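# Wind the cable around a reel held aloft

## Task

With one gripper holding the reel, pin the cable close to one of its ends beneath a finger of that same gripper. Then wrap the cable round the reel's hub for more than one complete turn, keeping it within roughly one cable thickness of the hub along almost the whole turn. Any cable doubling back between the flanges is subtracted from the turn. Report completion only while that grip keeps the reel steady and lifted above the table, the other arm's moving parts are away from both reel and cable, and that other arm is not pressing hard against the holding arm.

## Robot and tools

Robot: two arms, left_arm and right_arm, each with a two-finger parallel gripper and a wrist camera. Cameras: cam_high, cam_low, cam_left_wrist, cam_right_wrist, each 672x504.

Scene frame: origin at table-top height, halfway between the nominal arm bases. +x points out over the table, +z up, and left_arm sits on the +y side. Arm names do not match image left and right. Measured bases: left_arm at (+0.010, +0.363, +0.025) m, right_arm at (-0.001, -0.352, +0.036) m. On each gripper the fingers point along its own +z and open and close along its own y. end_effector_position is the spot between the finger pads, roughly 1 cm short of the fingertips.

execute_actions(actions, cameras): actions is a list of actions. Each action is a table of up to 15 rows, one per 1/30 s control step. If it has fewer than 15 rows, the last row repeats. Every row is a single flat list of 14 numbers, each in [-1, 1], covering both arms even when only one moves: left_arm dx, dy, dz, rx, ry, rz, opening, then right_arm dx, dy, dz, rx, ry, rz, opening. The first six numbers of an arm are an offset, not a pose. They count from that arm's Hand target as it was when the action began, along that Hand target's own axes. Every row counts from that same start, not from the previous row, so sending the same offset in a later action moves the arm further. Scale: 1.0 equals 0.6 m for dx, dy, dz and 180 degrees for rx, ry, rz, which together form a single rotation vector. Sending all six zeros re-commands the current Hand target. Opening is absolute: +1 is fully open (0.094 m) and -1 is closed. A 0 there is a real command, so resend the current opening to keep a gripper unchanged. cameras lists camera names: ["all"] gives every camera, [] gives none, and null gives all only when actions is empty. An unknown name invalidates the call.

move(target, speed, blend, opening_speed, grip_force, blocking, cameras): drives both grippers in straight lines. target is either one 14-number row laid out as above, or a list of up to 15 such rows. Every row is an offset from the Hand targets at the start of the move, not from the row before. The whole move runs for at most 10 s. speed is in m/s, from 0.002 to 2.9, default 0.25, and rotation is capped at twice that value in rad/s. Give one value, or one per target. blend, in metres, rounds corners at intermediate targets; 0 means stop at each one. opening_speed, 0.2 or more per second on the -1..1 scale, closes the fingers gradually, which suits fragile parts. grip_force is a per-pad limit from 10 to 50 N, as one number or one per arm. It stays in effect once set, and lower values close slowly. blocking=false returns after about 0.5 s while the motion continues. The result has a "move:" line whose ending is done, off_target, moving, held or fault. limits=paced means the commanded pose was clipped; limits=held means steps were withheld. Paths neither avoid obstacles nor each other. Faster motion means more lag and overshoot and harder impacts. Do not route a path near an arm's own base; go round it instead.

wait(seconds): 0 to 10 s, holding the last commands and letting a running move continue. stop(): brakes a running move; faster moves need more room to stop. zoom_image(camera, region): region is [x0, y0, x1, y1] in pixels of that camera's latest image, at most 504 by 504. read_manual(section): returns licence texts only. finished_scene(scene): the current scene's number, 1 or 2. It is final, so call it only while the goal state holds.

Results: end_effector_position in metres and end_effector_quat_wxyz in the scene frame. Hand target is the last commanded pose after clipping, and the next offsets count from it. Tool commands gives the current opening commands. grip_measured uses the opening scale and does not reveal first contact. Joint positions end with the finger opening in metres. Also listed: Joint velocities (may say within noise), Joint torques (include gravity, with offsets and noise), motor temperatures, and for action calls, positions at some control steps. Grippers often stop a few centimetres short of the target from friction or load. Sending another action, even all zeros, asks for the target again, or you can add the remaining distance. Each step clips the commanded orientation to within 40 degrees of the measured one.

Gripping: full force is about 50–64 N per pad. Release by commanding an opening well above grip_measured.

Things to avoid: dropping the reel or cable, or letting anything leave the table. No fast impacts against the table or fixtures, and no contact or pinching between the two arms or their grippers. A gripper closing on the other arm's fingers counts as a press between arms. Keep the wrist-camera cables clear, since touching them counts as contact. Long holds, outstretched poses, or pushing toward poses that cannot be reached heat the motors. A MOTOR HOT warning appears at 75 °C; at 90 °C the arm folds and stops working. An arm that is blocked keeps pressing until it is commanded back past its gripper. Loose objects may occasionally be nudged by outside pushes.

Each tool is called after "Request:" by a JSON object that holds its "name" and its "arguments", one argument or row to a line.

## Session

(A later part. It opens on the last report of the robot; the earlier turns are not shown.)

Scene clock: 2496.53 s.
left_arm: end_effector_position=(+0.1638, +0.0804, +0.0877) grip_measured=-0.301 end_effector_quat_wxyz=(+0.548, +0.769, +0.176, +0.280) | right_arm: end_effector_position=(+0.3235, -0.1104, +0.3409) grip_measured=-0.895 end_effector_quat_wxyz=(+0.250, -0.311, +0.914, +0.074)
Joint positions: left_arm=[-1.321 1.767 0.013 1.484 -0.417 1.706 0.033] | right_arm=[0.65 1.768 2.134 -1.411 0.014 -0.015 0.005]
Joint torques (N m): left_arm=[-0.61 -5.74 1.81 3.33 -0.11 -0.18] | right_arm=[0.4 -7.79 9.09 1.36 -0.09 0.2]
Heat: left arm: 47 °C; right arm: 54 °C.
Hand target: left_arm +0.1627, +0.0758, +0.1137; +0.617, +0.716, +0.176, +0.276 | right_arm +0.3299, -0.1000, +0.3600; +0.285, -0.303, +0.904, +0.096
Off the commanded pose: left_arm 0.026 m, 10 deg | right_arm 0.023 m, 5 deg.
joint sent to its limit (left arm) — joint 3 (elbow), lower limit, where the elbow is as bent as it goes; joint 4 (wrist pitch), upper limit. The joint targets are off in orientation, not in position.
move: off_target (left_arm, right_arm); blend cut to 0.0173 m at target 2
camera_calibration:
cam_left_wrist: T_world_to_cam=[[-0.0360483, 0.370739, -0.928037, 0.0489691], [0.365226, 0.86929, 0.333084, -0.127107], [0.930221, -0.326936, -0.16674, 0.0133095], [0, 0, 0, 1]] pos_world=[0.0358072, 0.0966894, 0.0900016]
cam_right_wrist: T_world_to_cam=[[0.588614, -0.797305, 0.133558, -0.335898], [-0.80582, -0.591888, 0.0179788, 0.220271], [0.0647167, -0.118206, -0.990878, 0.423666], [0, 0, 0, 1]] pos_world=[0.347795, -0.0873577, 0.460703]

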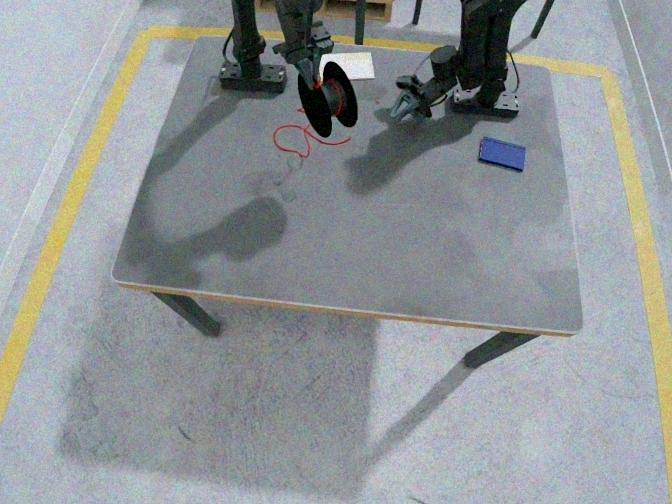

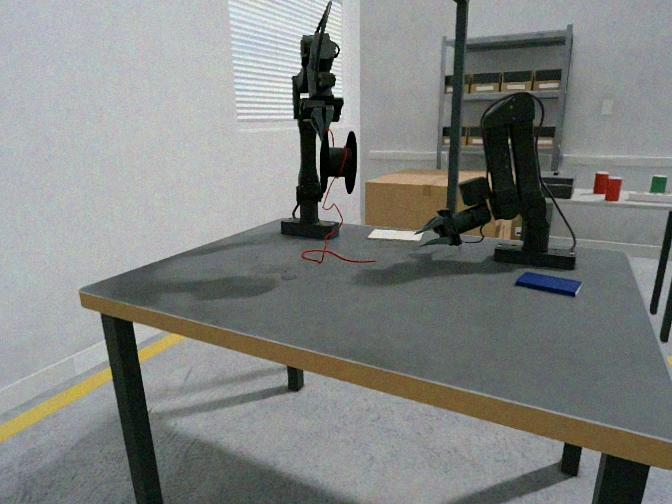

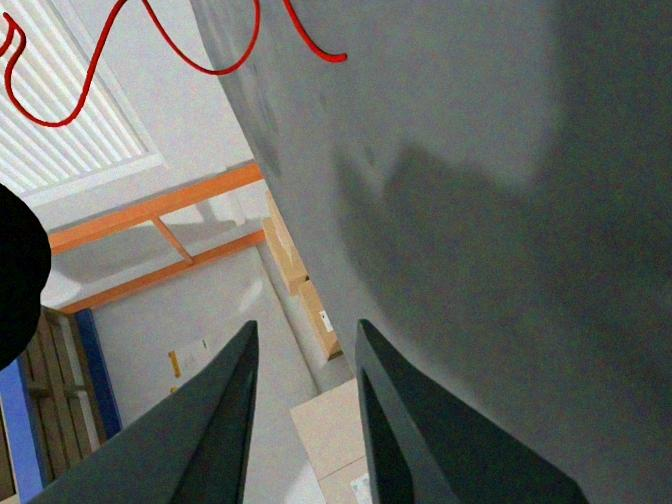

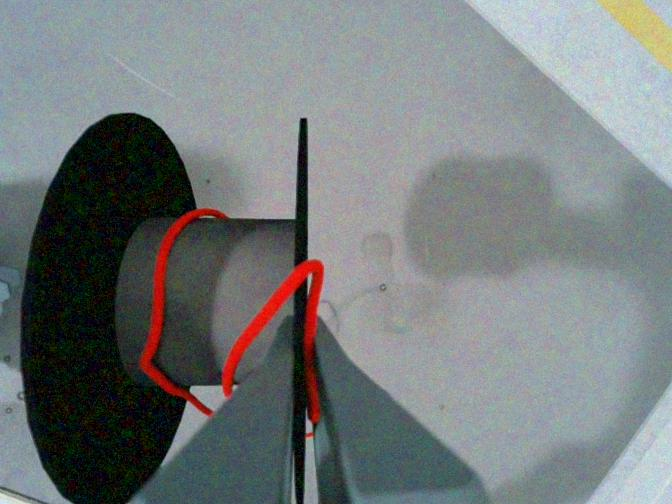

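Request:
{"name": "move", "arguments": {
  "target": [-0.0573,0.0675,0.143,0.4195,0.0356,-0.1433,-0.1,0,0,0,0,0,0,-1],
  "speed": 0.3,
  "cameras": ["cam_left_wrist","cam_right_wrist","cam_low"]
}}

Request:
{"name": "zoom_image", "arguments": {
  "camera": "cam_low",
  "region": [280, 110, 400, 280]
}}

Scene clock: 2591.07 s.
left_arm: end_effector_position=(+0.1844, -0.0172, +0.1435) grip_measured=-0.102 end_effector_quat_wxyz=(+0.096, +0.873, +0.478, +0.022) | right_arm: end_effector_position=(+0.3235, -0.1104, +0.3409) grip_measured=-0.895 end_effector_quat_wxyz=(+0.250, -0.311, +0.914, +0.074)
Joint positions: left_arm=[-1.186 1.956 1.721 -1.149 -0.062 0.977 0.042] | right_arm=[0.65 1.768 2.134 -1.411 0.014 -0.015 0.005]
Joint torques (N m): left_arm=[0.42 -9.42 8.27 0.91 0.09 -0.07] | right_arm=[0.51 -7.79 8.96 1.37 -0.1 0.22]
Motor temperatures (°C): left_arm=[29 35 36 59 28 27 29] | right_arm=[27 36 49 51 29 28 32]
Heat: left arm: 59 °C; right arm: 51 °C.
Hand target: left_arm +0.1845, -0.0192, +0.1398; +0.086, +0.872, +0.482, +0.014 | right_arm +0.3299, -0.1000, +0.3600; +0.285, -0.303, +0.904, +0.096
Off the commanded pose: left_arm 0.004 m, 1 deg | right_arm 0.023 m, 5 deg.
move: off_target (right_arm)
camera_calibration:
cam_left_wrist: T_world_to_cam=[[-0.854811, 0.506082, -0.114804, 0.174405], [0.411297, 0.795613, 0.444787, -0.0940953], [0.316438, 0.33299, -0.888248, 0.199523], [0, 0, 0, 1]] pos_world=[0.124648, -0.079839, 0.239101]
cam_right_wrist: T_world_to_cam=[[0.588614, -0.797305, 0.133558, -0.335898], [-0.80582, -0.591888, 0.0179788, 0.220271], [0.0647167, -0.118206, -0.990878, 0.423666], [0, 0, 0, 1]] pos_world=[0.347795, -0.0873577, 0.460703]
Images, in order (width x height): cam_low 672x504, cam_left_wrist 672x504, cam_right_wrist 672x504.

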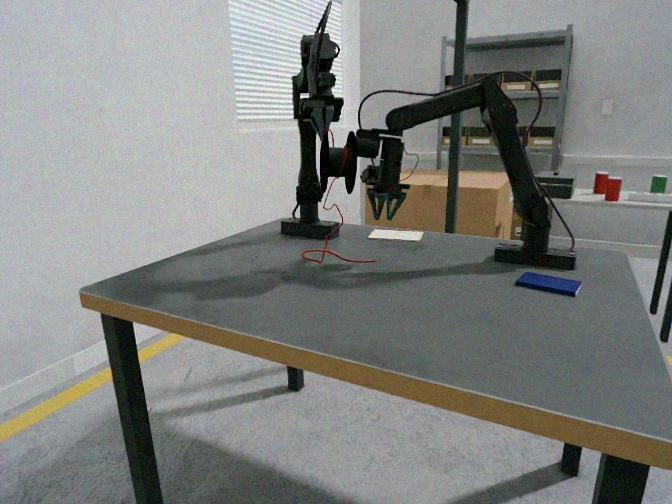

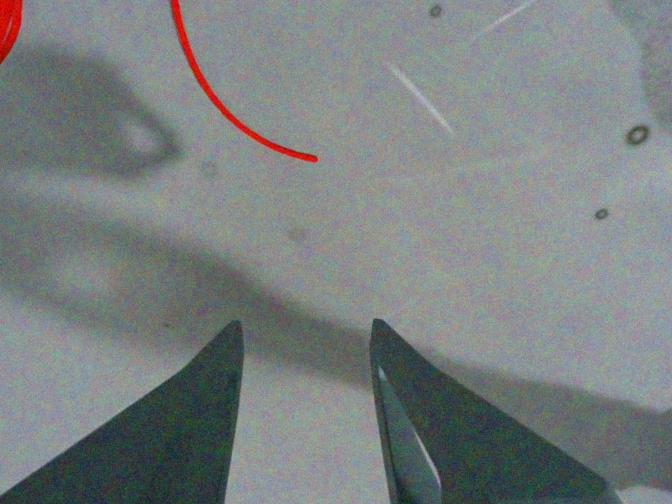

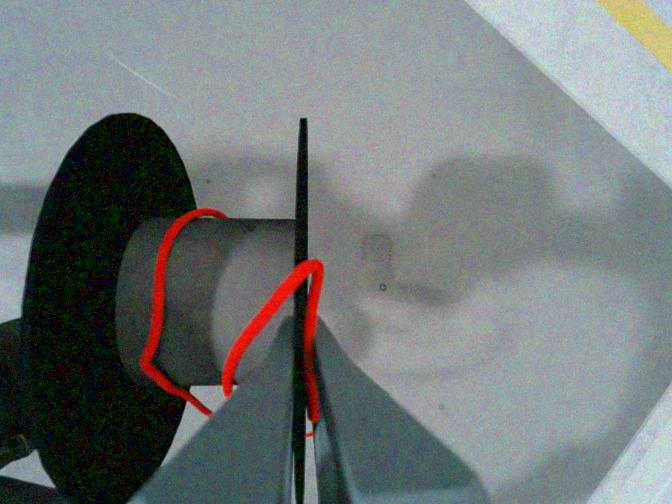

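Scaled by 2.965 from the camera's 672x504 image, which has a finer 960x720 frame.

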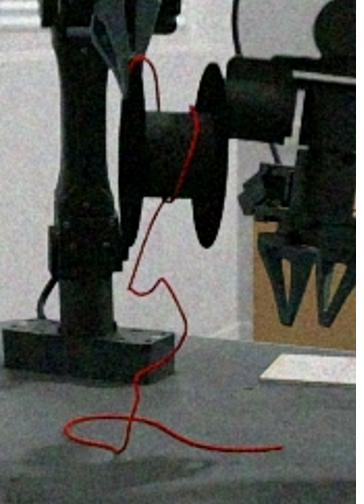

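Request:
{"name": "move", "arguments": {
  "target": [
    [-0.0405,0.0302,0.12,0,0,-0.2778,-0.1,0,0,0,0,0,0,-1],
    [-0.0405,0.0302,0.1933,0,0,-0.2778,-0.1,0,0,0,0,0,0,-1]
  ],
  "speed": 0.25,
  "blend": 0.02,
  "cameras": ["cam_left_wrist","cam_low"]
}}

Request:
{"name": "zoom_image", "arguments": {
  "camera": "cam_low",
  "region": [280, 110, 400, 280]
}}

Scene clock: 2608.67 s.
left_arm: end_effector_position=(+0.2036, -0.0648, +0.0400) grip_measured=-0.102 end_effector_quat_wxyz=(+0.093, +0.586, +0.804, -0.023) | right_arm: end_effector_position=(+0.3240, -0.1100, +0.3413) grip_measured=-0.895 end_effector_quat_wxyz=(+0.251, -0.311, +0.914, +0.074)
Joint positions: left_arm=[-1.186 2.224 1.716 -0.88 -0.056 0.096 0.042] | right_arm=[0.651 1.768 2.134 -1.408 0.015 -0.014 0.005]
Joint torques (N m): left_arm=[-0.39 -12.29 5.49 1.13 0.04 -0.09] | right_arm=[0.36 -7.8 9.07 1.33 -0.11 0.18]
Motor temperatures (°C): left_arm=[29 37 38 52 28 27 28] | right_arm=[27 36 49 51 29 28 32]
Heat: left arm: 52 °C; right arm: 51 °C.
Hand target: left_arm +0.1992, -0.0649, +0.0300; +0.084, +0.586, +0.805, -0.024 | right_arm +0.3299, -0.1000, +0.3600; +0.285, -0.303, +0.904, +0.096
Off the commanded pose: left_arm 0.011 m, 1 deg | right_arm 0.022 m, 5 deg.
move: off_target (left_arm, right_arm)
camera_calibration:
cam_left_wrist: T_world_to_cam=[[-0.943463, -0.331449, 0.00445124, 0.161956], [-0.310389, 0.888069, 0.339105, 0.138977], [-0.116349, 0.318551, -0.940738, 0.206724], [0, 0, 0, 1]] pos_world=[0.219988, -0.135593, 0.146624]
Images, in order (width x height): cam_low 672x504, cam_left_wrist 672x504.

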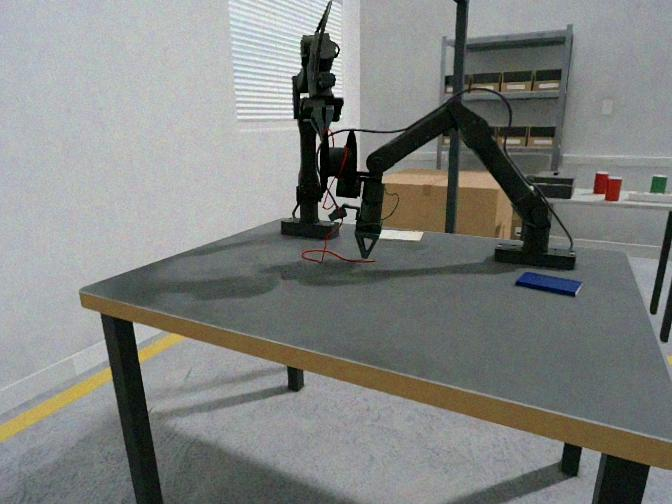

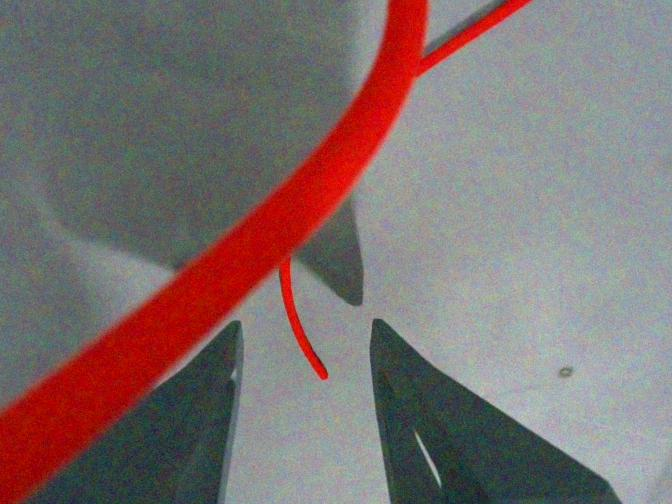

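Scaled by 2.965 from the camera's 672x504 image, which has a finer 960x720 frame.

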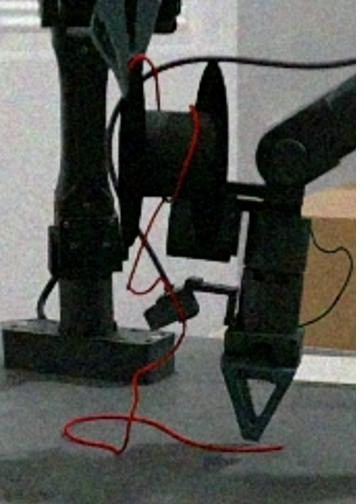

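Request:
{"name": "move", "arguments": {
  "target": [
    [0.0,0,0.03,0,0,0,-0.1,0,0,0,0,0,0,-1],
    [0,0,0.03,0,0,0,-1,0,0,0,0,0,0,-1]
  ],
  "speed": 0.1,
  "opening_speed": 1.2,
  "cameras": ["cam_left_wrist"]
}}

Scene clock: 2613.67 s.
left_arm: end_effector_position=(+0.2070, -0.0708, +0.0293) grip_measured=-0.971 end_effector_quat_wxyz=(+0.101, +0.585, +0.804, -0.027) | right_arm: end_effector_position=(+0.3240, -0.1100, +0.3413) grip_measured=-0.895 end_effector_quat_wxyz=(+0.251, -0.311, +0.914, +0.074)
Joint positions: left_arm=[-1.185 2.246 1.704 -0.827 -0.057 0.096 0.001] | right_arm=[0.651 1.768 2.134 -1.408 0.015 -0.014 0.005]
Joint torques (N m): left_arm=[-0.31 -11.64 5.07 1.16 0.02 -0.06] | right_arm=[0.39 -7.97 9.06 1.33 -0.11 0.21]
Heat: left arm: 52 °C; right arm: 51 °C.
Hand target: left_arm +0.2013, -0.0673, +0.0123; +0.084, +0.586, +0.806, -0.024 | right_arm +0.3299, -0.1000, +0.3600; +0.285, -0.303, +0.904, +0.096
Off the commanded pose: left_arm 0.018 m, 2 deg | right_arm 0.022 m, 5 deg.
move: off_target (left_arm, right_arm); target 2's new opening was sent with left_arm's hand 0.018 m and 2 deg from that target
camera_calibration:
cam_left_wrist: T_world_to_cam=[[-0.942913, -0.333033, 0.00218439, 0.163115], [-0.314775, 0.893322, 0.320768, 0.150915], [-0.108778, 0.301769, -0.947155, 0.196369], [0, 0, 0, 1]] pos_world=[0.222668, -0.139751, 0.137227]
Images, in order (width x height): cam_left_wrist 672x504.

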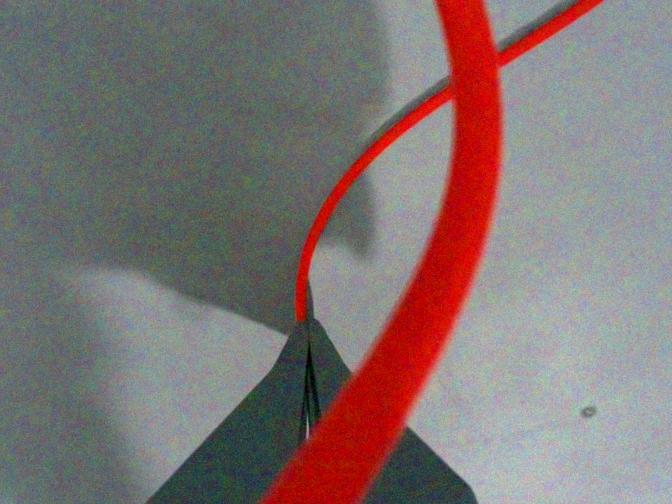

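Request:
{"name": "move", "arguments": {
  "target": [0.061,-0.022,-0.113,0,0,0,-1,0,0,0,0,0,0,-1],
  "speed": 0.15,
  "cameras": ["cam_left_wrist","cam_low","cam_high"]
}}

Request:
{"name": "zoom_image", "arguments": {
  "camera": "cam_low",
  "region": [280, 110, 400, 280]
}}

Scene clock: 2624.30 s.
left_arm: end_effector_position=(+0.1757, -0.0331, +0.0736) grip_measured=-0.972 end_effector_quat_wxyz=(+0.092, +0.587, +0.804, -0.025) | right_arm: end_effector_position=(+0.3240, -0.1100, +0.3413) grip_measured=-0.895 end_effector_quat_wxyz=(+0.251, -0.311, +0.914, +0.074)
Joint positions: left_arm=[-1.217 2.035 1.557 -0.909 -0.057 0.065 0.001] | right_arm=[0.651 1.768 2.134 -1.408 0.015 -0.014 0.005]
Joint torques (N m): left_arm=[-0.46 -12.97 4.92 0.95 -0.01 -0.1] | right_arm=[0.49 -7.97 9.02 1.36 -0.11 0.14]
Heat: left arm: 50 °C; right arm: 51 °C.
Hand target: left_arm +0.1704, -0.0279, +0.0723; +0.084, +0.586, +0.805, -0.024 | right_arm +0.3299, -0.1000, +0.3600; +0.285, -0.303, +0.904, +0.096
Off the commanded pose: left_arm 0.008 m, 1 deg | right_arm 0.022 m, 5 deg.
move: off_target (right_arm)
camera_calibration:
cam_left_wrist: T_world_to_cam=[[-0.943707, -0.330654, 0.00923037, 0.145745], [-0.308448, 0.889725, 0.336527, 0.0908167], [-0.119486, 0.314735, -0.941629, 0.225497], [0, 0, 0, 1]] pos_world=[0.192496, -0.103583, 0.180427]
Images, in order (width x height): cam_high 672x504, cam_low 672x504, cam_left_wrist 672x504.

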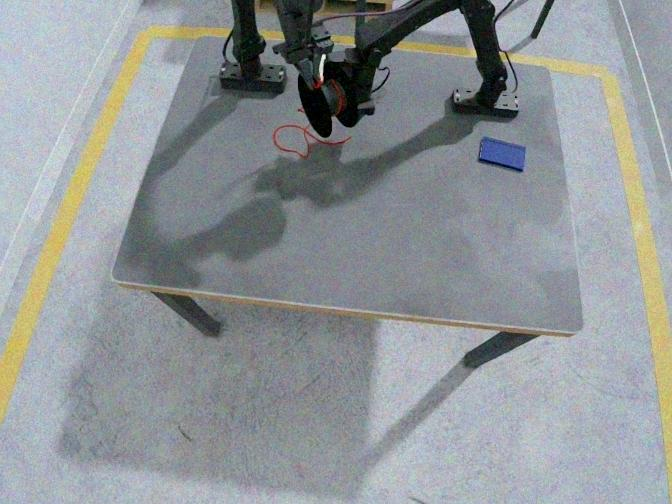

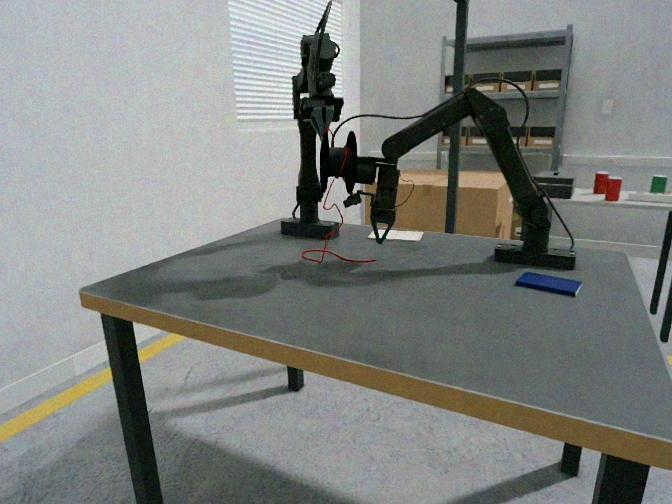

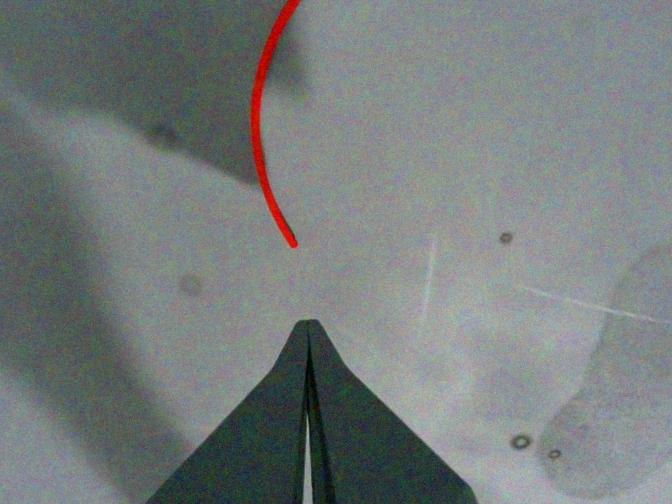

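Scaled by 2.965 from the camera's 672x504 image, which has a finer 960x720 frame.

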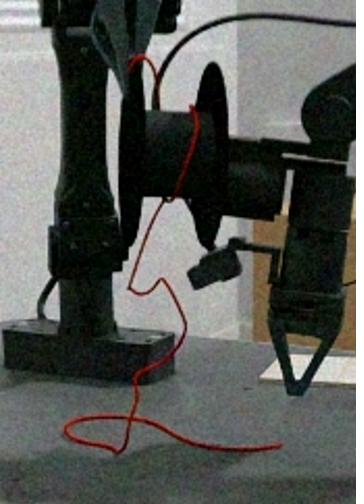

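Request:
{"name": "move", "arguments": {
  "target": [
    [-0.0972,0.0425,0.0395,0,0,0,-0.1,0,0,0,0,0,0,-1],
    [-0.0753,0.0315,0.128,0,0,0,-0.1,0,0,0,0,0,0,-1]
  ],
  "speed": [0.2,0.08],
  "cameras": ["cam_left_wrist"]
}}

Request:
{"name": "zoom_image", "arguments": {
  "camera": "cam_left_wrist",
  "region": [220, 220, 420, 440]
}}

Scene clock: 2639.47 s.
left_arm: end_effector_position=(+0.2156, -0.0796, +0.0291) grip_measured=-0.102 end_effector_quat_wxyz=(+0.103, +0.583, +0.806, -0.030) | right_arm: end_effector_position=(+0.3246, -0.1095, +0.3418) grip_measured=-0.895 end_effector_quat_wxyz=(+0.253, -0.310, +0.913, +0.075)
Joint positions: left_arm=[-1.174 2.286 1.771 -0.848 -0.051 0.101 0.042] | right_arm=[0.651 1.768 2.134 -1.404 0.015 -0.014 0.005]
Joint torques (N m): left_arm=[-0.31 -11.33 4.12 1.31 0.01 0] | right_arm=[0.53 -8.09 9.18 1.32 -0.15 0.2]
Heat: left arm: 49 °C; right arm: 51 °C.
Hand target: left_arm +0.2101, -0.0750, +0.0052; +0.084, +0.586, +0.805, -0.024 | right_arm +0.3299, -0.1000, +0.3600; +0.285, -0.303, +0.904, +0.096
Off the commanded pose: left_arm 0.025 m, 2 deg | right_arm 0.021 m, 5 deg.
move: off_target (left_arm, right_arm)
camera_calibration:
cam_left_wrist: T_world_to_cam=[[-0.941355, -0.337355, 0.00654295, 0.167443], [-0.318245, 0.894141, 0.315012, 0.162534], [-0.112121, 0.294456, -0.949065, 0.200014], [0, 0, 0, 1]] pos_world=[0.231774, -0.147736, 0.13753]
Images, in order (width x height): cam_left_wrist 672x504.

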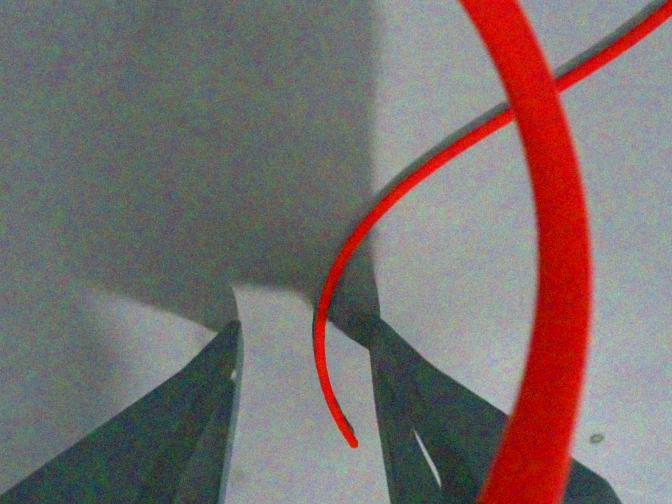

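Scaled by 2.291 from the camera's 672x504 image, which has a finer 960x720 frame.

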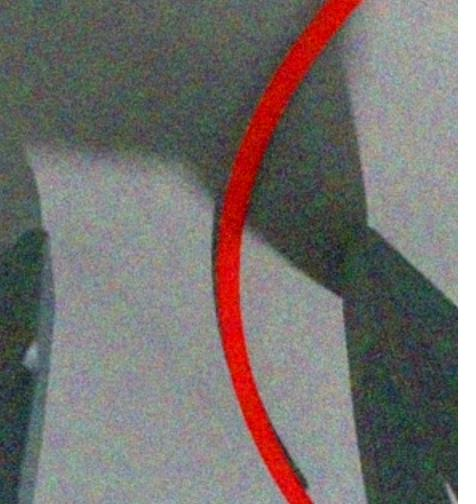

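Request:
{"name": "move", "arguments": {
  "target": [0,0,0.02,0,0,0,-1,0,0,0,0,0,0,-1],
  "speed": 0.1,
  "opening_speed": 0.7,
  "cameras": ["cam_left_wrist"]
}}

Request:
{"name": "zoom_image", "arguments": {
  "camera": "cam_left_wrist",
  "region": [220, 220, 420, 440]
}}

Scene clock: 2643.90 s.
left_arm: end_effector_position=(+0.2154, -0.0882, +0.0277) grip_measured=-0.931 end_effector_quat_wxyz=(+0.112, +0.583, +0.804, -0.047) | right_arm: end_effector_position=(+0.3246, -0.1095, +0.3418) grip_measured=-0.895 end_effector_quat_wxyz=(+0.253, -0.310, +0.913, +0.075)
Joint positions: left_arm=[-1.174 2.288 1.761 -0.802 -0.032 0.101 0.003] | right_arm=[0.651 1.768 2.134 -1.404 0.015 -0.014 0.005]
Joint torques (N m): left_arm=[-0.09 -9.78 4.26 1.2 -0.19 0.01] | right_arm=[0.32 -7.98 9.02 1.32 -0.1 0.19]
Heat: left arm: 49 °C; right arm: 51 °C.
Hand target: left_arm +0.2115, -0.0765, -0.0068; +0.084, +0.586, +0.805, -0.023 | right_arm +0.3299, -0.1000, +0.3600; +0.285, -0.303, +0.904, +0.096
Off the commanded pose: left_arm 0.036 m, 4 deg | right_arm 0.021 m, 5 deg.
move: off_target (left_arm, right_arm)
camera_calibration:
cam_left_wrist: T_world_to_cam=[[-0.94287, -0.332387, 0.022675, 0.164733], [-0.312971, 0.907015, 0.281733, 0.171443], [-0.114211, 0.258541, -0.959225, 0.198785], [0, 0, 0, 1]] pos_world=[0.231682, -0.152141, 0.138643]
Images, in order (width x height): cam_left_wrist 672x504.

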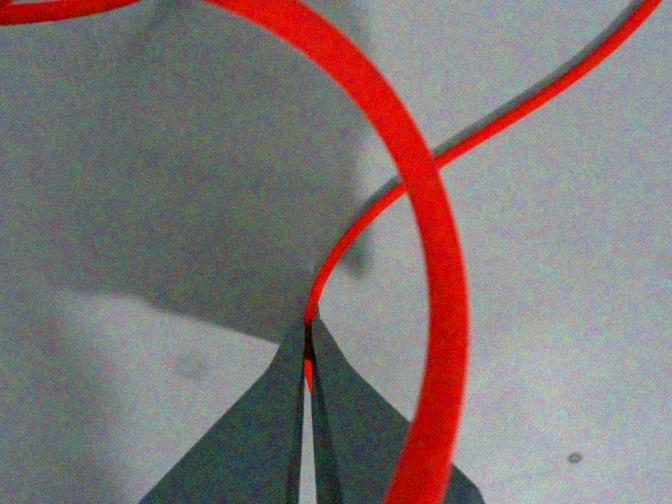

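Scaled by 2.291 from the camera's 672x504 image, which has a finer 960x720 frame.

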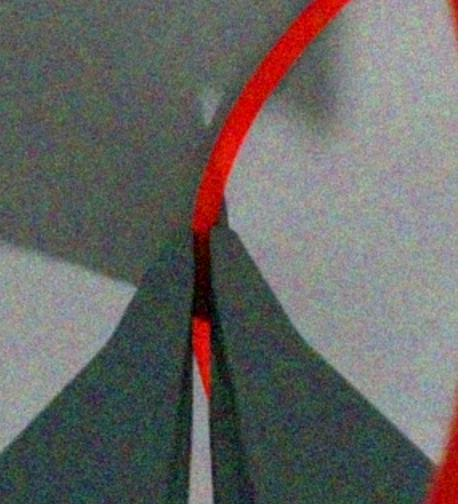

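Request:
{"name": "move", "arguments": {
  "target": [
    [0.1452,-0.0255,-0.1557,0,0,0,-1,0,0,0,0,0,0,-1],
    [0.295,0.293,-0.1612,0,0,0.2,-1,0,0,0,0,0,0,-1],
    [0.2215,0.7978,-0.0847,0,0,0.5,-1,0,0,0,0,0,0,-1],
    [0.2323,0.7938,-0.019,0,0,0.5,-1,0,0,0,0,0,0,-1]
  ],
  "speed": [0.2,0.3,0.3,0.15],
  "blend": [0.03,0.05,0.02,0],
  "cameras": ["cam_left_wrist","cam_low","cam_high"]
}}

Request:
{"name": "zoom_image", "arguments": {
  "camera": "cam_low",
  "region": [280, 110, 480, 360]
}}

Scene clock: 2661.17 s.
left_arm: end_effector_position=(+0.6260, +0.2037, +0.0371) grip_measured=-0.933 end_effector_quat_wxyz=(+0.155, +0.895, +0.380, +0.176) | right_arm: end_effector_position=(+0.3246, -0.1095, +0.3418) grip_measured=-0.895 end_effector_quat_wxyz=(+0.253, -0.310, +0.913, +0.075)
Joint positions: left_arm=[-0.261 2.871 2.816 -1.043 0.035 2.087 0.003] | right_arm=[0.651 1.768 2.134 -1.404 0.015 -0.014 0.005]
Joint torques (N m): left_arm=[0.23 -13.9 8.1 1.37 0.11 0.09] | right_arm=[0.23 -7.82 9.09 1.31 -0.13 0.17]
Heat: left arm: 48 °C; right arm: 52 °C.
Hand target: left_arm +0.6202, +0.2045, +0.0107; +0.076, +0.984, +0.155, +0.043 | right_arm +0.3299, -0.1000, +0.3600; +0.285, -0.303, +0.904, +0.096
Off the commanded pose: left_arm 0.027 m, 33 deg | right_arm 0.021 m, 5 deg.
joint sent to its limit (left arm) — joint 6 (wrist roll), upper limit. The joint targets are off in orientation, not in position.
move: off_target (left_arm, right_arm)
camera_calibration:
cam_left_wrist: T_world_to_cam=[[-0.676239, 0.646985, -0.352295, 0.296194], [0.350615, 0.703242, 0.618481, -0.353815], [0.647897, 0.294721, -0.702402, -0.314826], [0, 0, 0, 1]] pos_world=[0.528325, 0.14997, 0.102041]
Images, in order (width x height): cam_high 672x504, cam_low 672x504, cam_left_wrist 672x504.

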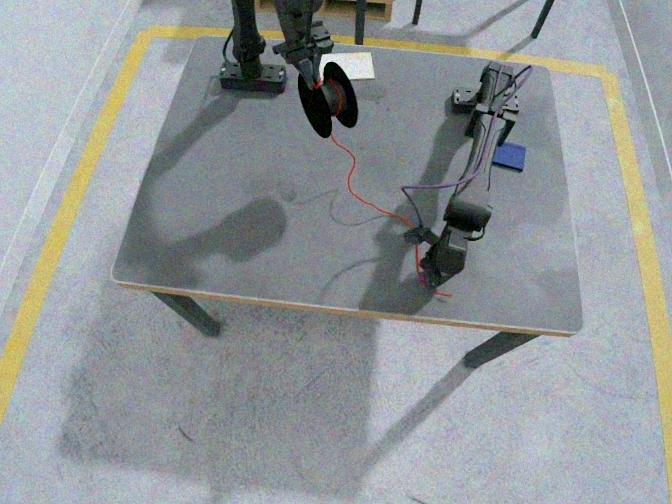

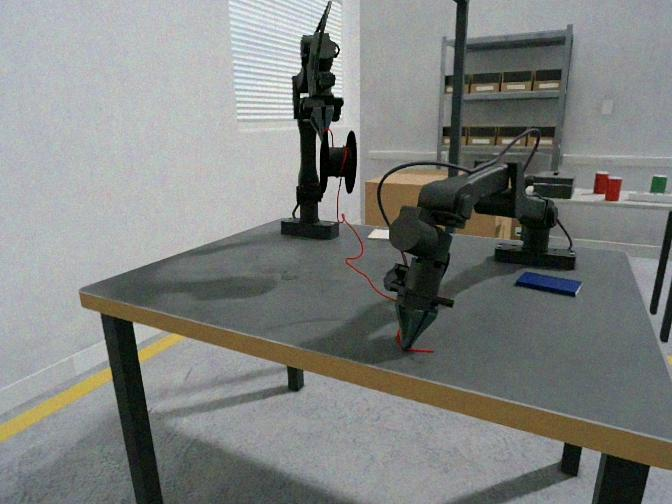

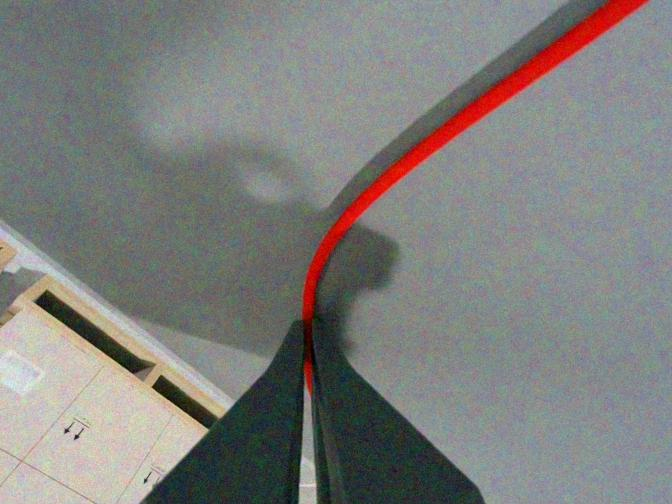

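Scaled by 2.016 from the camera's 672x504 image, which has a finer 960x720 frame.

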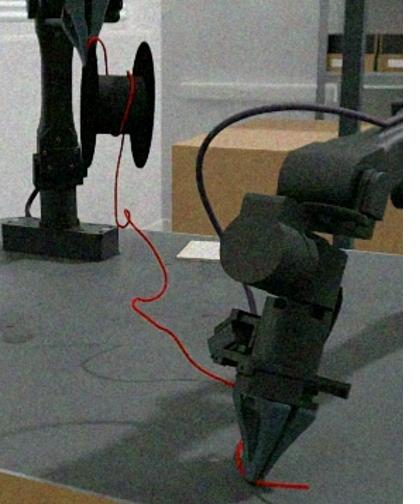

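Request:
{"name": "move", "arguments": {
  "target": [
    [0,0,0,0,0,0,-0.1,0,0,0,0,0,0,-1],
    [0.008,0.022,-0.131,0,0,0,-0.1,0,0,0,0,0,0,-1],
    [-0.3772,0.1365,-0.1362,0,0,-0.2945,-0.1,0,0,0,0,0,0,-1]
  ],
  "speed": [0.2,0.2,0.3],
  "blend": [0,0.02,0],
  "opening_speed": 1.2,
  "cameras": ["cam_left_wrist","cam_high","cam_low"]
}}

Scene clock: 2687.60 s.
left_arm: end_effector_position=(+0.4222, +0.0662, +0.0832) grip_measured=-0.102 end_effector_quat_wxyz=(+0.081, +0.814, +0.575, +0.003) | right_arm: end_effector_position=(+0.3246, -0.1095, +0.3418) grip_measured=-0.895 end_effector_quat_wxyz=(+0.253, -0.310, +0.913, +0.075)
Joint positions: left_arm=[-0.625 2.414 2.22 -1.221 0.049 1.3 0.042] | right_arm=[0.651 1.768 2.134 -1.404 0.015 -0.014 0.005]
Joint torques (N m): left_arm=[0.2 -17.69 5.03 1.02 0 -0.06] | right_arm=[0.29 -7.98 9.14 1.34 -0.11 0.17]
Motor temperatures (°C): left_arm=[28 42 38 47 28 27 30] | right_arm=[27 36 49 52 29 28 32]
Heat: left arm: 47 °C; right arm: 52 °C.
Hand target: left_arm +0.4213, +0.0682, +0.0908; +0.087, +0.811, +0.578, +0.004 | right_arm +0.3299, -0.1000, +0.3600; +0.285, -0.303, +0.904, +0.096
Off the commanded pose: left_arm 0.008 m, 1 deg | right_arm 0.021 m, 5 deg.
elbow stopped short (left arm): the move would have taken joint 3 (elbow) straighter than the controller allows.
move: off_target (right_arm)
camera_calibration:
cam_left_wrist: T_world_to_cam=[[-0.951389, 0.301765, -0.0616191, 0.378332], [0.249928, 0.873337, 0.418112, -0.166282], [0.179986, 0.382387, -0.906303, 0.0987731], [0, 0, 0, 1]] pos_world=[0.383722, -0.00671697, 0.182355]
Images, in order (width x height): cam_high 672x504, cam_low 672x504, cam_left_wrist 672x504.

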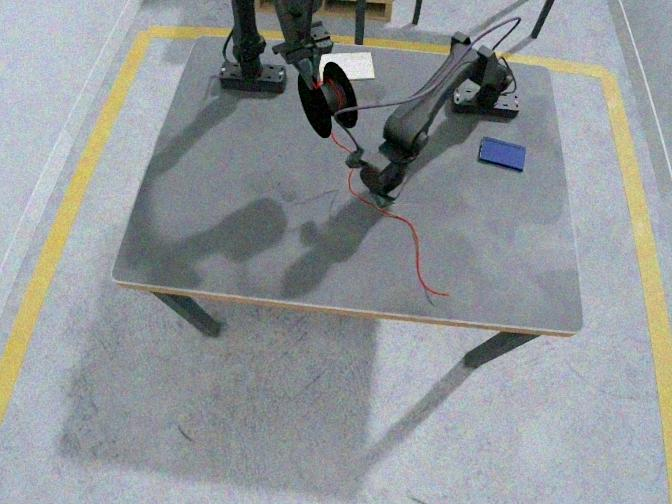

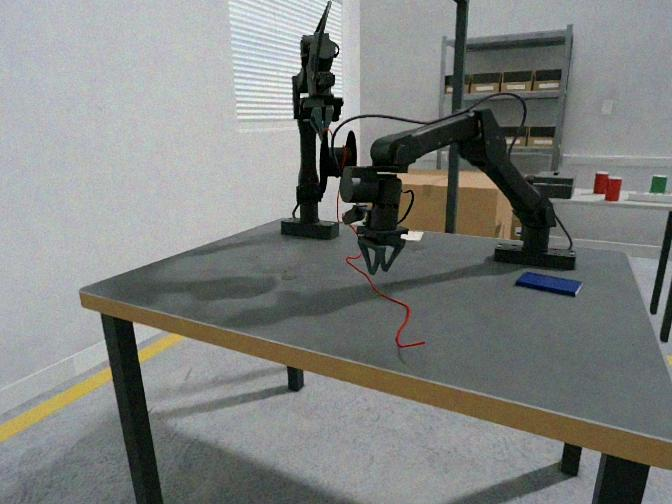

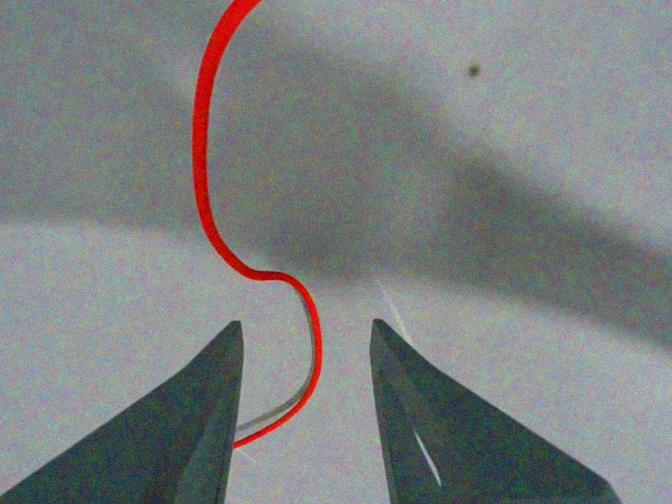

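Request:
{"name": "move", "arguments": {
  "target": [
    [0.046,0.0057,0.0557,0,0,0,-0.1,0,0,0,0,0,0,-1],
    [0.0537,-0.006,0.1343,0,0,0,-0.1,0,0,0,0,0,0,-1]
  ],
  "speed": [0.2,0.1],
  "blend": [0.01,0],
  "cameras": ["cam_left_wrist"]
}}

Scene clock: 2706.33 s.
left_arm: end_effector_position=(+0.4403, +0.0913, +0.0293) grip_measured=-0.101 end_effector_quat_wxyz=(+0.091, +0.807, +0.583, +0.012) | right_arm: end_effector_position=(+0.3246, -0.1095, +0.3418) grip_measured=-0.895 end_effector_quat_wxyz=(+0.253, -0.310, +0.913, +0.075)
Joint positions: left_arm=[-0.564 2.409 1.993 -0.977 0.048 1.339 0.042] | right_arm=[0.651 1.768 2.134 -1.404 0.015 -0.014 0.005]
Joint torques (N m): left_arm=[-0.34 -13.04 3.74 1.47 0.12 0.1] | right_arm=[0.36 -7.69 9.09 1.33 -0.1 0.19]
Motor temperatures (°C): left_arm=[28 49 37 45 28 27 29] | right_arm=[27 36 49 51 29 28 32]
Heat: left arm: 49 °C; right arm: 51 °C.
Hand target: left_arm +0.4372, +0.0884, +0.0079; +0.087, +0.811, +0.578, +0.004 | right_arm +0.3299, -0.1000, +0.3600; +0.285, -0.303, +0.904, +0.096
Off the commanded pose: left_arm 0.022 m, 1 deg | right_arm 0.021 m, 5 deg.
move: off_target (left_arm, right_arm)
camera_calibration:
cam_left_wrist: T_world_to_cam=[[-0.956042, 0.280179, -0.0865025, 0.38943], [0.22061, 0.881604, 0.417259, -0.157977], [0.193168, 0.379834, -0.904661, 0.0315408], [0, 0, 0, 1]] pos_world=[0.401071, 0.0181826, 0.128138]
Images, in order (width x height): cam_left_wrist 672x504.

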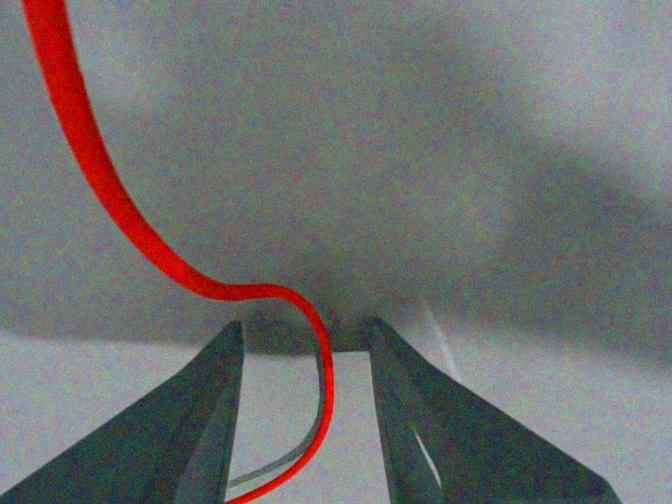

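Good placement. Close.

Request:
{"name": "move", "arguments": {
  "target": [0,0,0.02,0,0,0,-1,0,0,0,0,0,0,-1],
  "speed": 0.1,
  "opening_speed": 0.8,
  "cameras": ["cam_left_wrist"]
}}

Scene clock: 2710.00 s.
left_arm: end_effector_position=(+0.4492, +0.0855, +0.0284) grip_measured=-0.923 end_effector_quat_wxyz=(+0.113, +0.806, +0.581, +0.020) | right_arm: end_effector_position=(+0.3246, -0.1095, +0.3418) grip_measured=-0.895 end_effector_quat_wxyz=(+0.253, -0.310, +0.913, +0.075)
Joint positions: left_arm=[-0.564 2.408 1.978 -0.917 0.05 1.339 0.004] | right_arm=[0.651 1.768 2.134 -1.404 0.015 -0.014 0.005]
Joint torques (N m): left_arm=[-0.4 -11.47 3.9 1.29 0.1 0.09] | right_arm=[0.42 -7.94 9.18 1.32 -0.13 0.19]
Heat: left arm: 49 °C; right arm: 51 °C.
Hand target: left_arm +0.4385, +0.0868, -0.0039; +0.087, +0.811, +0.578, +0.004 | right_arm +0.3299, -0.1000, +0.3600; +0.285, -0.303, +0.904, +0.096
Off the commanded pose: left_arm 0.034 m, 4 deg | right_arm 0.021 m, 5 deg.
move: off_target (left_arm, right_arm)
camera_calibration:
cam_left_wrist: T_world_to_cam=[[-0.951698, 0.277758, -0.130848, 0.399095], [0.204933, 0.89199, 0.402935, -0.147945], [0.228633, 0.356658, -0.905827, 0.0173049], [0, 0, 0, 1]] pos_world=[0.40618, 0.0149422, 0.127508]
Images, in order (width x height): cam_left_wrist 672x504.

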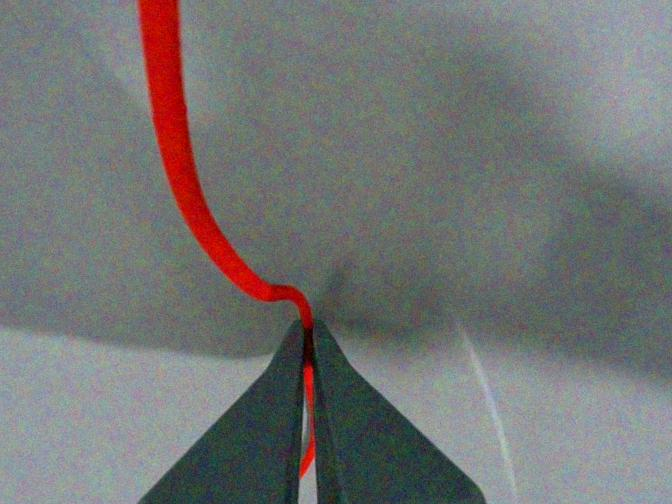

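Request:
{"name": "move", "arguments": {
  "target": [
    [0.0922,0.0898,-0.2562,-0.2088,-0.0419,0.1026,-1,0,0,0,0,0,0,-1],
    [0.07,0.1852,-0.1552,-0.4176,-0.0838,0.2052,-1,0,0,0,0,0,0,-1]
  ],
  "speed": 0.3,
  "blend": [0.04,0],
  "cameras": ["cam_left_wrist","cam_low","cam_high","cam_right_wrist"]
}}

Request:
{"name": "zoom_image", "arguments": {
  "camera": "cam_low",
  "region": [280, 110, 480, 360]
}}

Scene clock: 2730.50 s.
left_arm: end_effector_position=(+0.5450, +0.1027, +0.1107) grip_measured=-0.923 end_effector_quat_wxyz=(+0.615, +0.713, +0.166, +0.293) | right_arm: end_effector_position=(+0.3246, -0.1095, +0.3418) grip_measured=-0.895 end_effector_quat_wxyz=(+0.253, -0.310, +0.913, +0.075)
Joint positions: left_arm=[-0.294 2.377 1.247 1.042 0.619 1.838 0.004] | right_arm=[0.651 1.768 2.134 -1.404 0.015 -0.014 0.005]
Joint torques (N m): left_arm=[0.5 -11.85 6.65 2.28 0.22 -0.2] | right_arm=[0.31 -7.86 9.11 1.32 -0.14 0.22]
Heat: left arm: 47 °C; right arm: 51 °C.
Hand target: left_arm +0.5466, +0.1038, +0.1002; +0.617, +0.716, +0.174, +0.277 | right_arm +0.3299, -0.1000, +0.3600; +0.285, -0.303, +0.904, +0.096
Off the commanded pose: left_arm 0.011 m, 2 deg | right_arm 0.021 m, 5 deg.
move: off_target (left_arm, right_arm)
camera_calibration:
cam_left_wrist: T_world_to_cam=[[0.0522722, 0.223679, -0.97326, 0.0477834], [0.358559, 0.905401, 0.227341, -0.281745], [0.932043, -0.360855, -0.0328748, -0.342496], [0, 0, 0, 1]] pos_world=[0.417746, 0.120813, 0.0992985]
cam_right_wrist: T_world_to_cam=[[0.587135, -0.798399, 0.133532, -0.335576], [-0.806473, -0.59116, 0.01144, 0.224211], [0.069805, -0.114407, -0.990978, 0.423281], [0, 0, 0, 1]] pos_world=[0.348302, -0.0869533, 0.461708]

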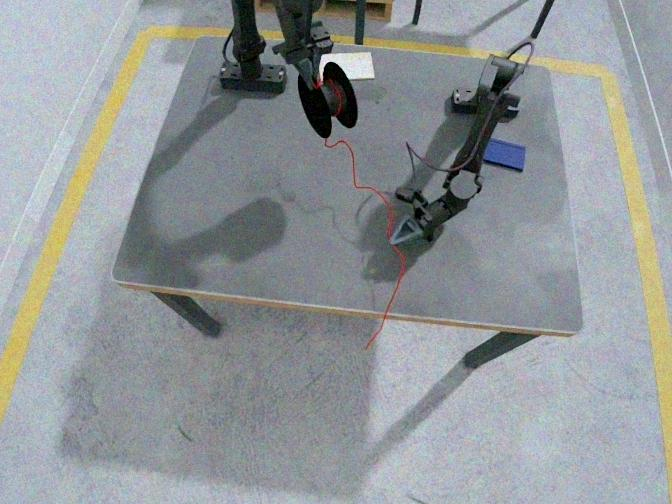

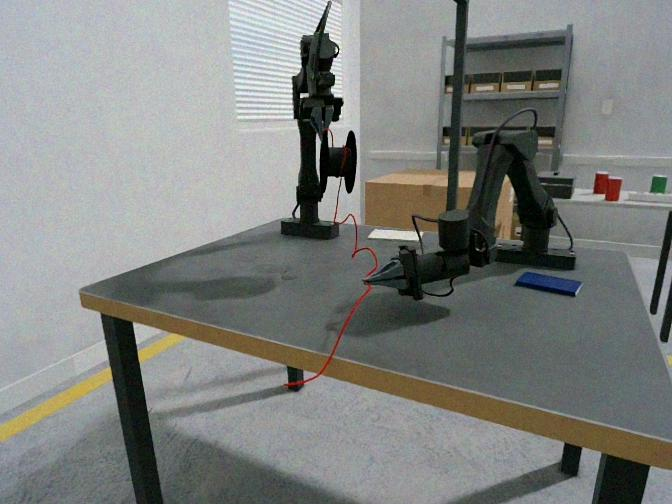

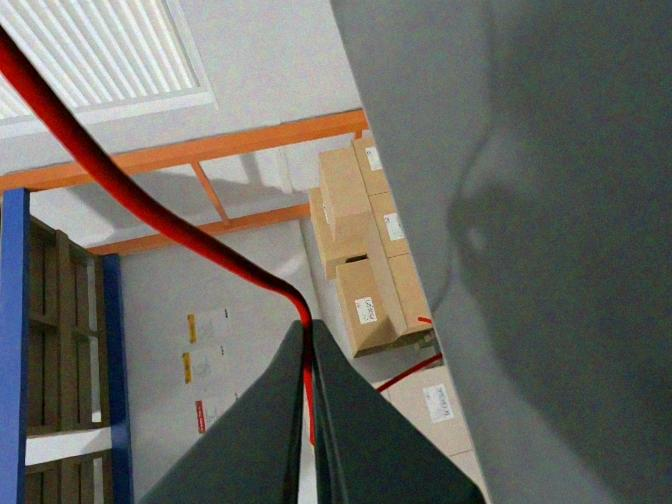

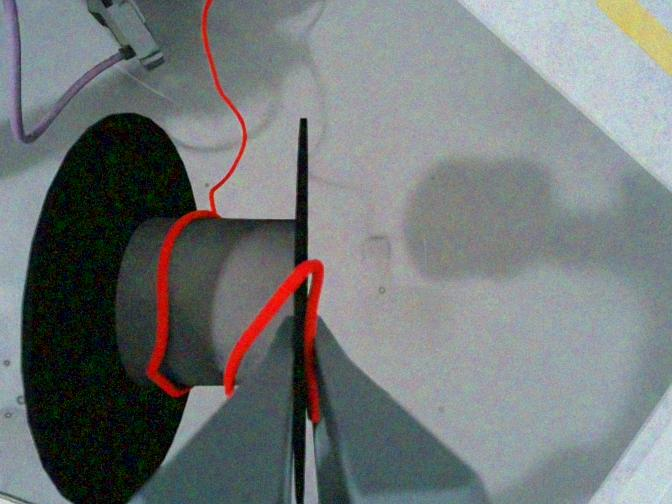

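Scaled by 2.016 from the camera's 672x504 image, which has a finer 960x720 frame.

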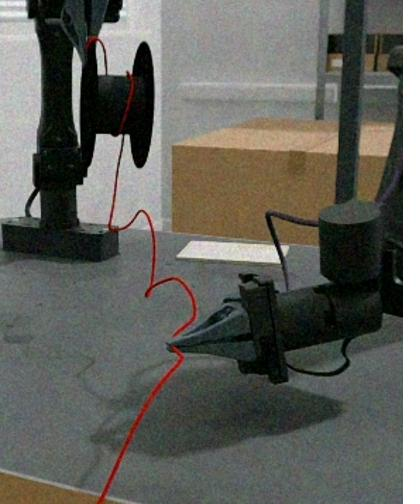

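Request:
{"name": "move", "arguments": {
  "target": [0.0822,0.274,-0.0163,0,0,0,-1,0,0,0,0,0,0,-1],
  "speed": 0.25,
  "cameras": ["cam_low","cam_right_wrist"]
}}

Request:
{"name": "zoom_image", "arguments": {
  "camera": "cam_low",
  "region": [280, 90, 480, 290]
}}

Scene clock: 2741.43 s.
left_arm: end_effector_position=(+0.5641, +0.1099, +0.2637) grip_measured=-0.923 end_effector_quat_wxyz=(+0.614, +0.715, +0.176, +0.283) | right_arm: end_effector_position=(+0.3246, -0.1095, +0.3418) grip_measured=-0.895 end_effector_quat_wxyz=(+0.253, -0.310, +0.913, +0.075)
Joint positions: left_arm=[-0.268 2.082 1.49 0.486 0.643 1.825 0.004] | right_arm=[0.651 1.768 2.134 -1.404 0.015 -0.014 0.005]
Joint torques (N m): left_arm=[0.59 -14.04 9.17 2.07 0.24 -0.05] | right_arm=[0.31 -7.69 8.98 1.3 -0.15 0.23]
Heat: left arm: 47 °C; right arm: 51 °C.
Hand target: left_arm +0.5643, +0.1114, +0.2710; +0.617, +0.716, +0.174, +0.277 | right_arm +0.3299, -0.1000, +0.3600; +0.285, -0.303, +0.904, +0.096
Off the commanded pose: left_arm 0.008 m, 1 deg | right_arm 0.021 m, 5 deg.
move: off_target (right_arm)
camera_calibration:
cam_right_wrist: T_world_to_cam=[[0.587135, -0.798399, 0.133532, -0.335576], [-0.806473, -0.59116, 0.01144, 0.224211], [0.069805, -0.114407, -0.990978, 0.423281], [0, 0, 0, 1]] pos_world=[0.348302, -0.0869533, 0.461708]
Images, in order (width x height): cam_low 672x504, cam_right_wrist 672x504.

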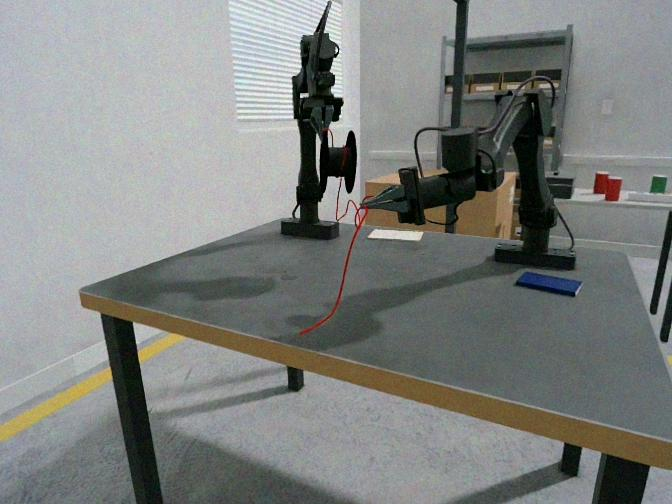

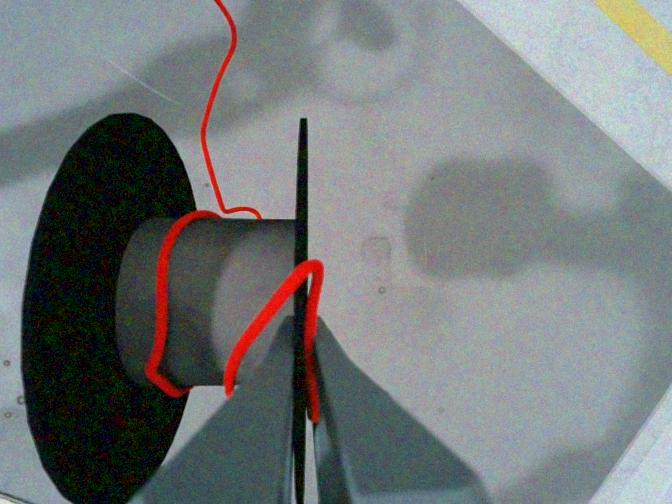

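Scaled by 2.520 from the camera's 672x504 image, which has a finer 960x720 frame.

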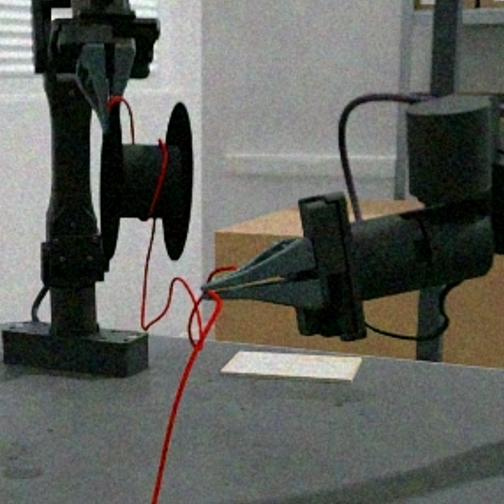

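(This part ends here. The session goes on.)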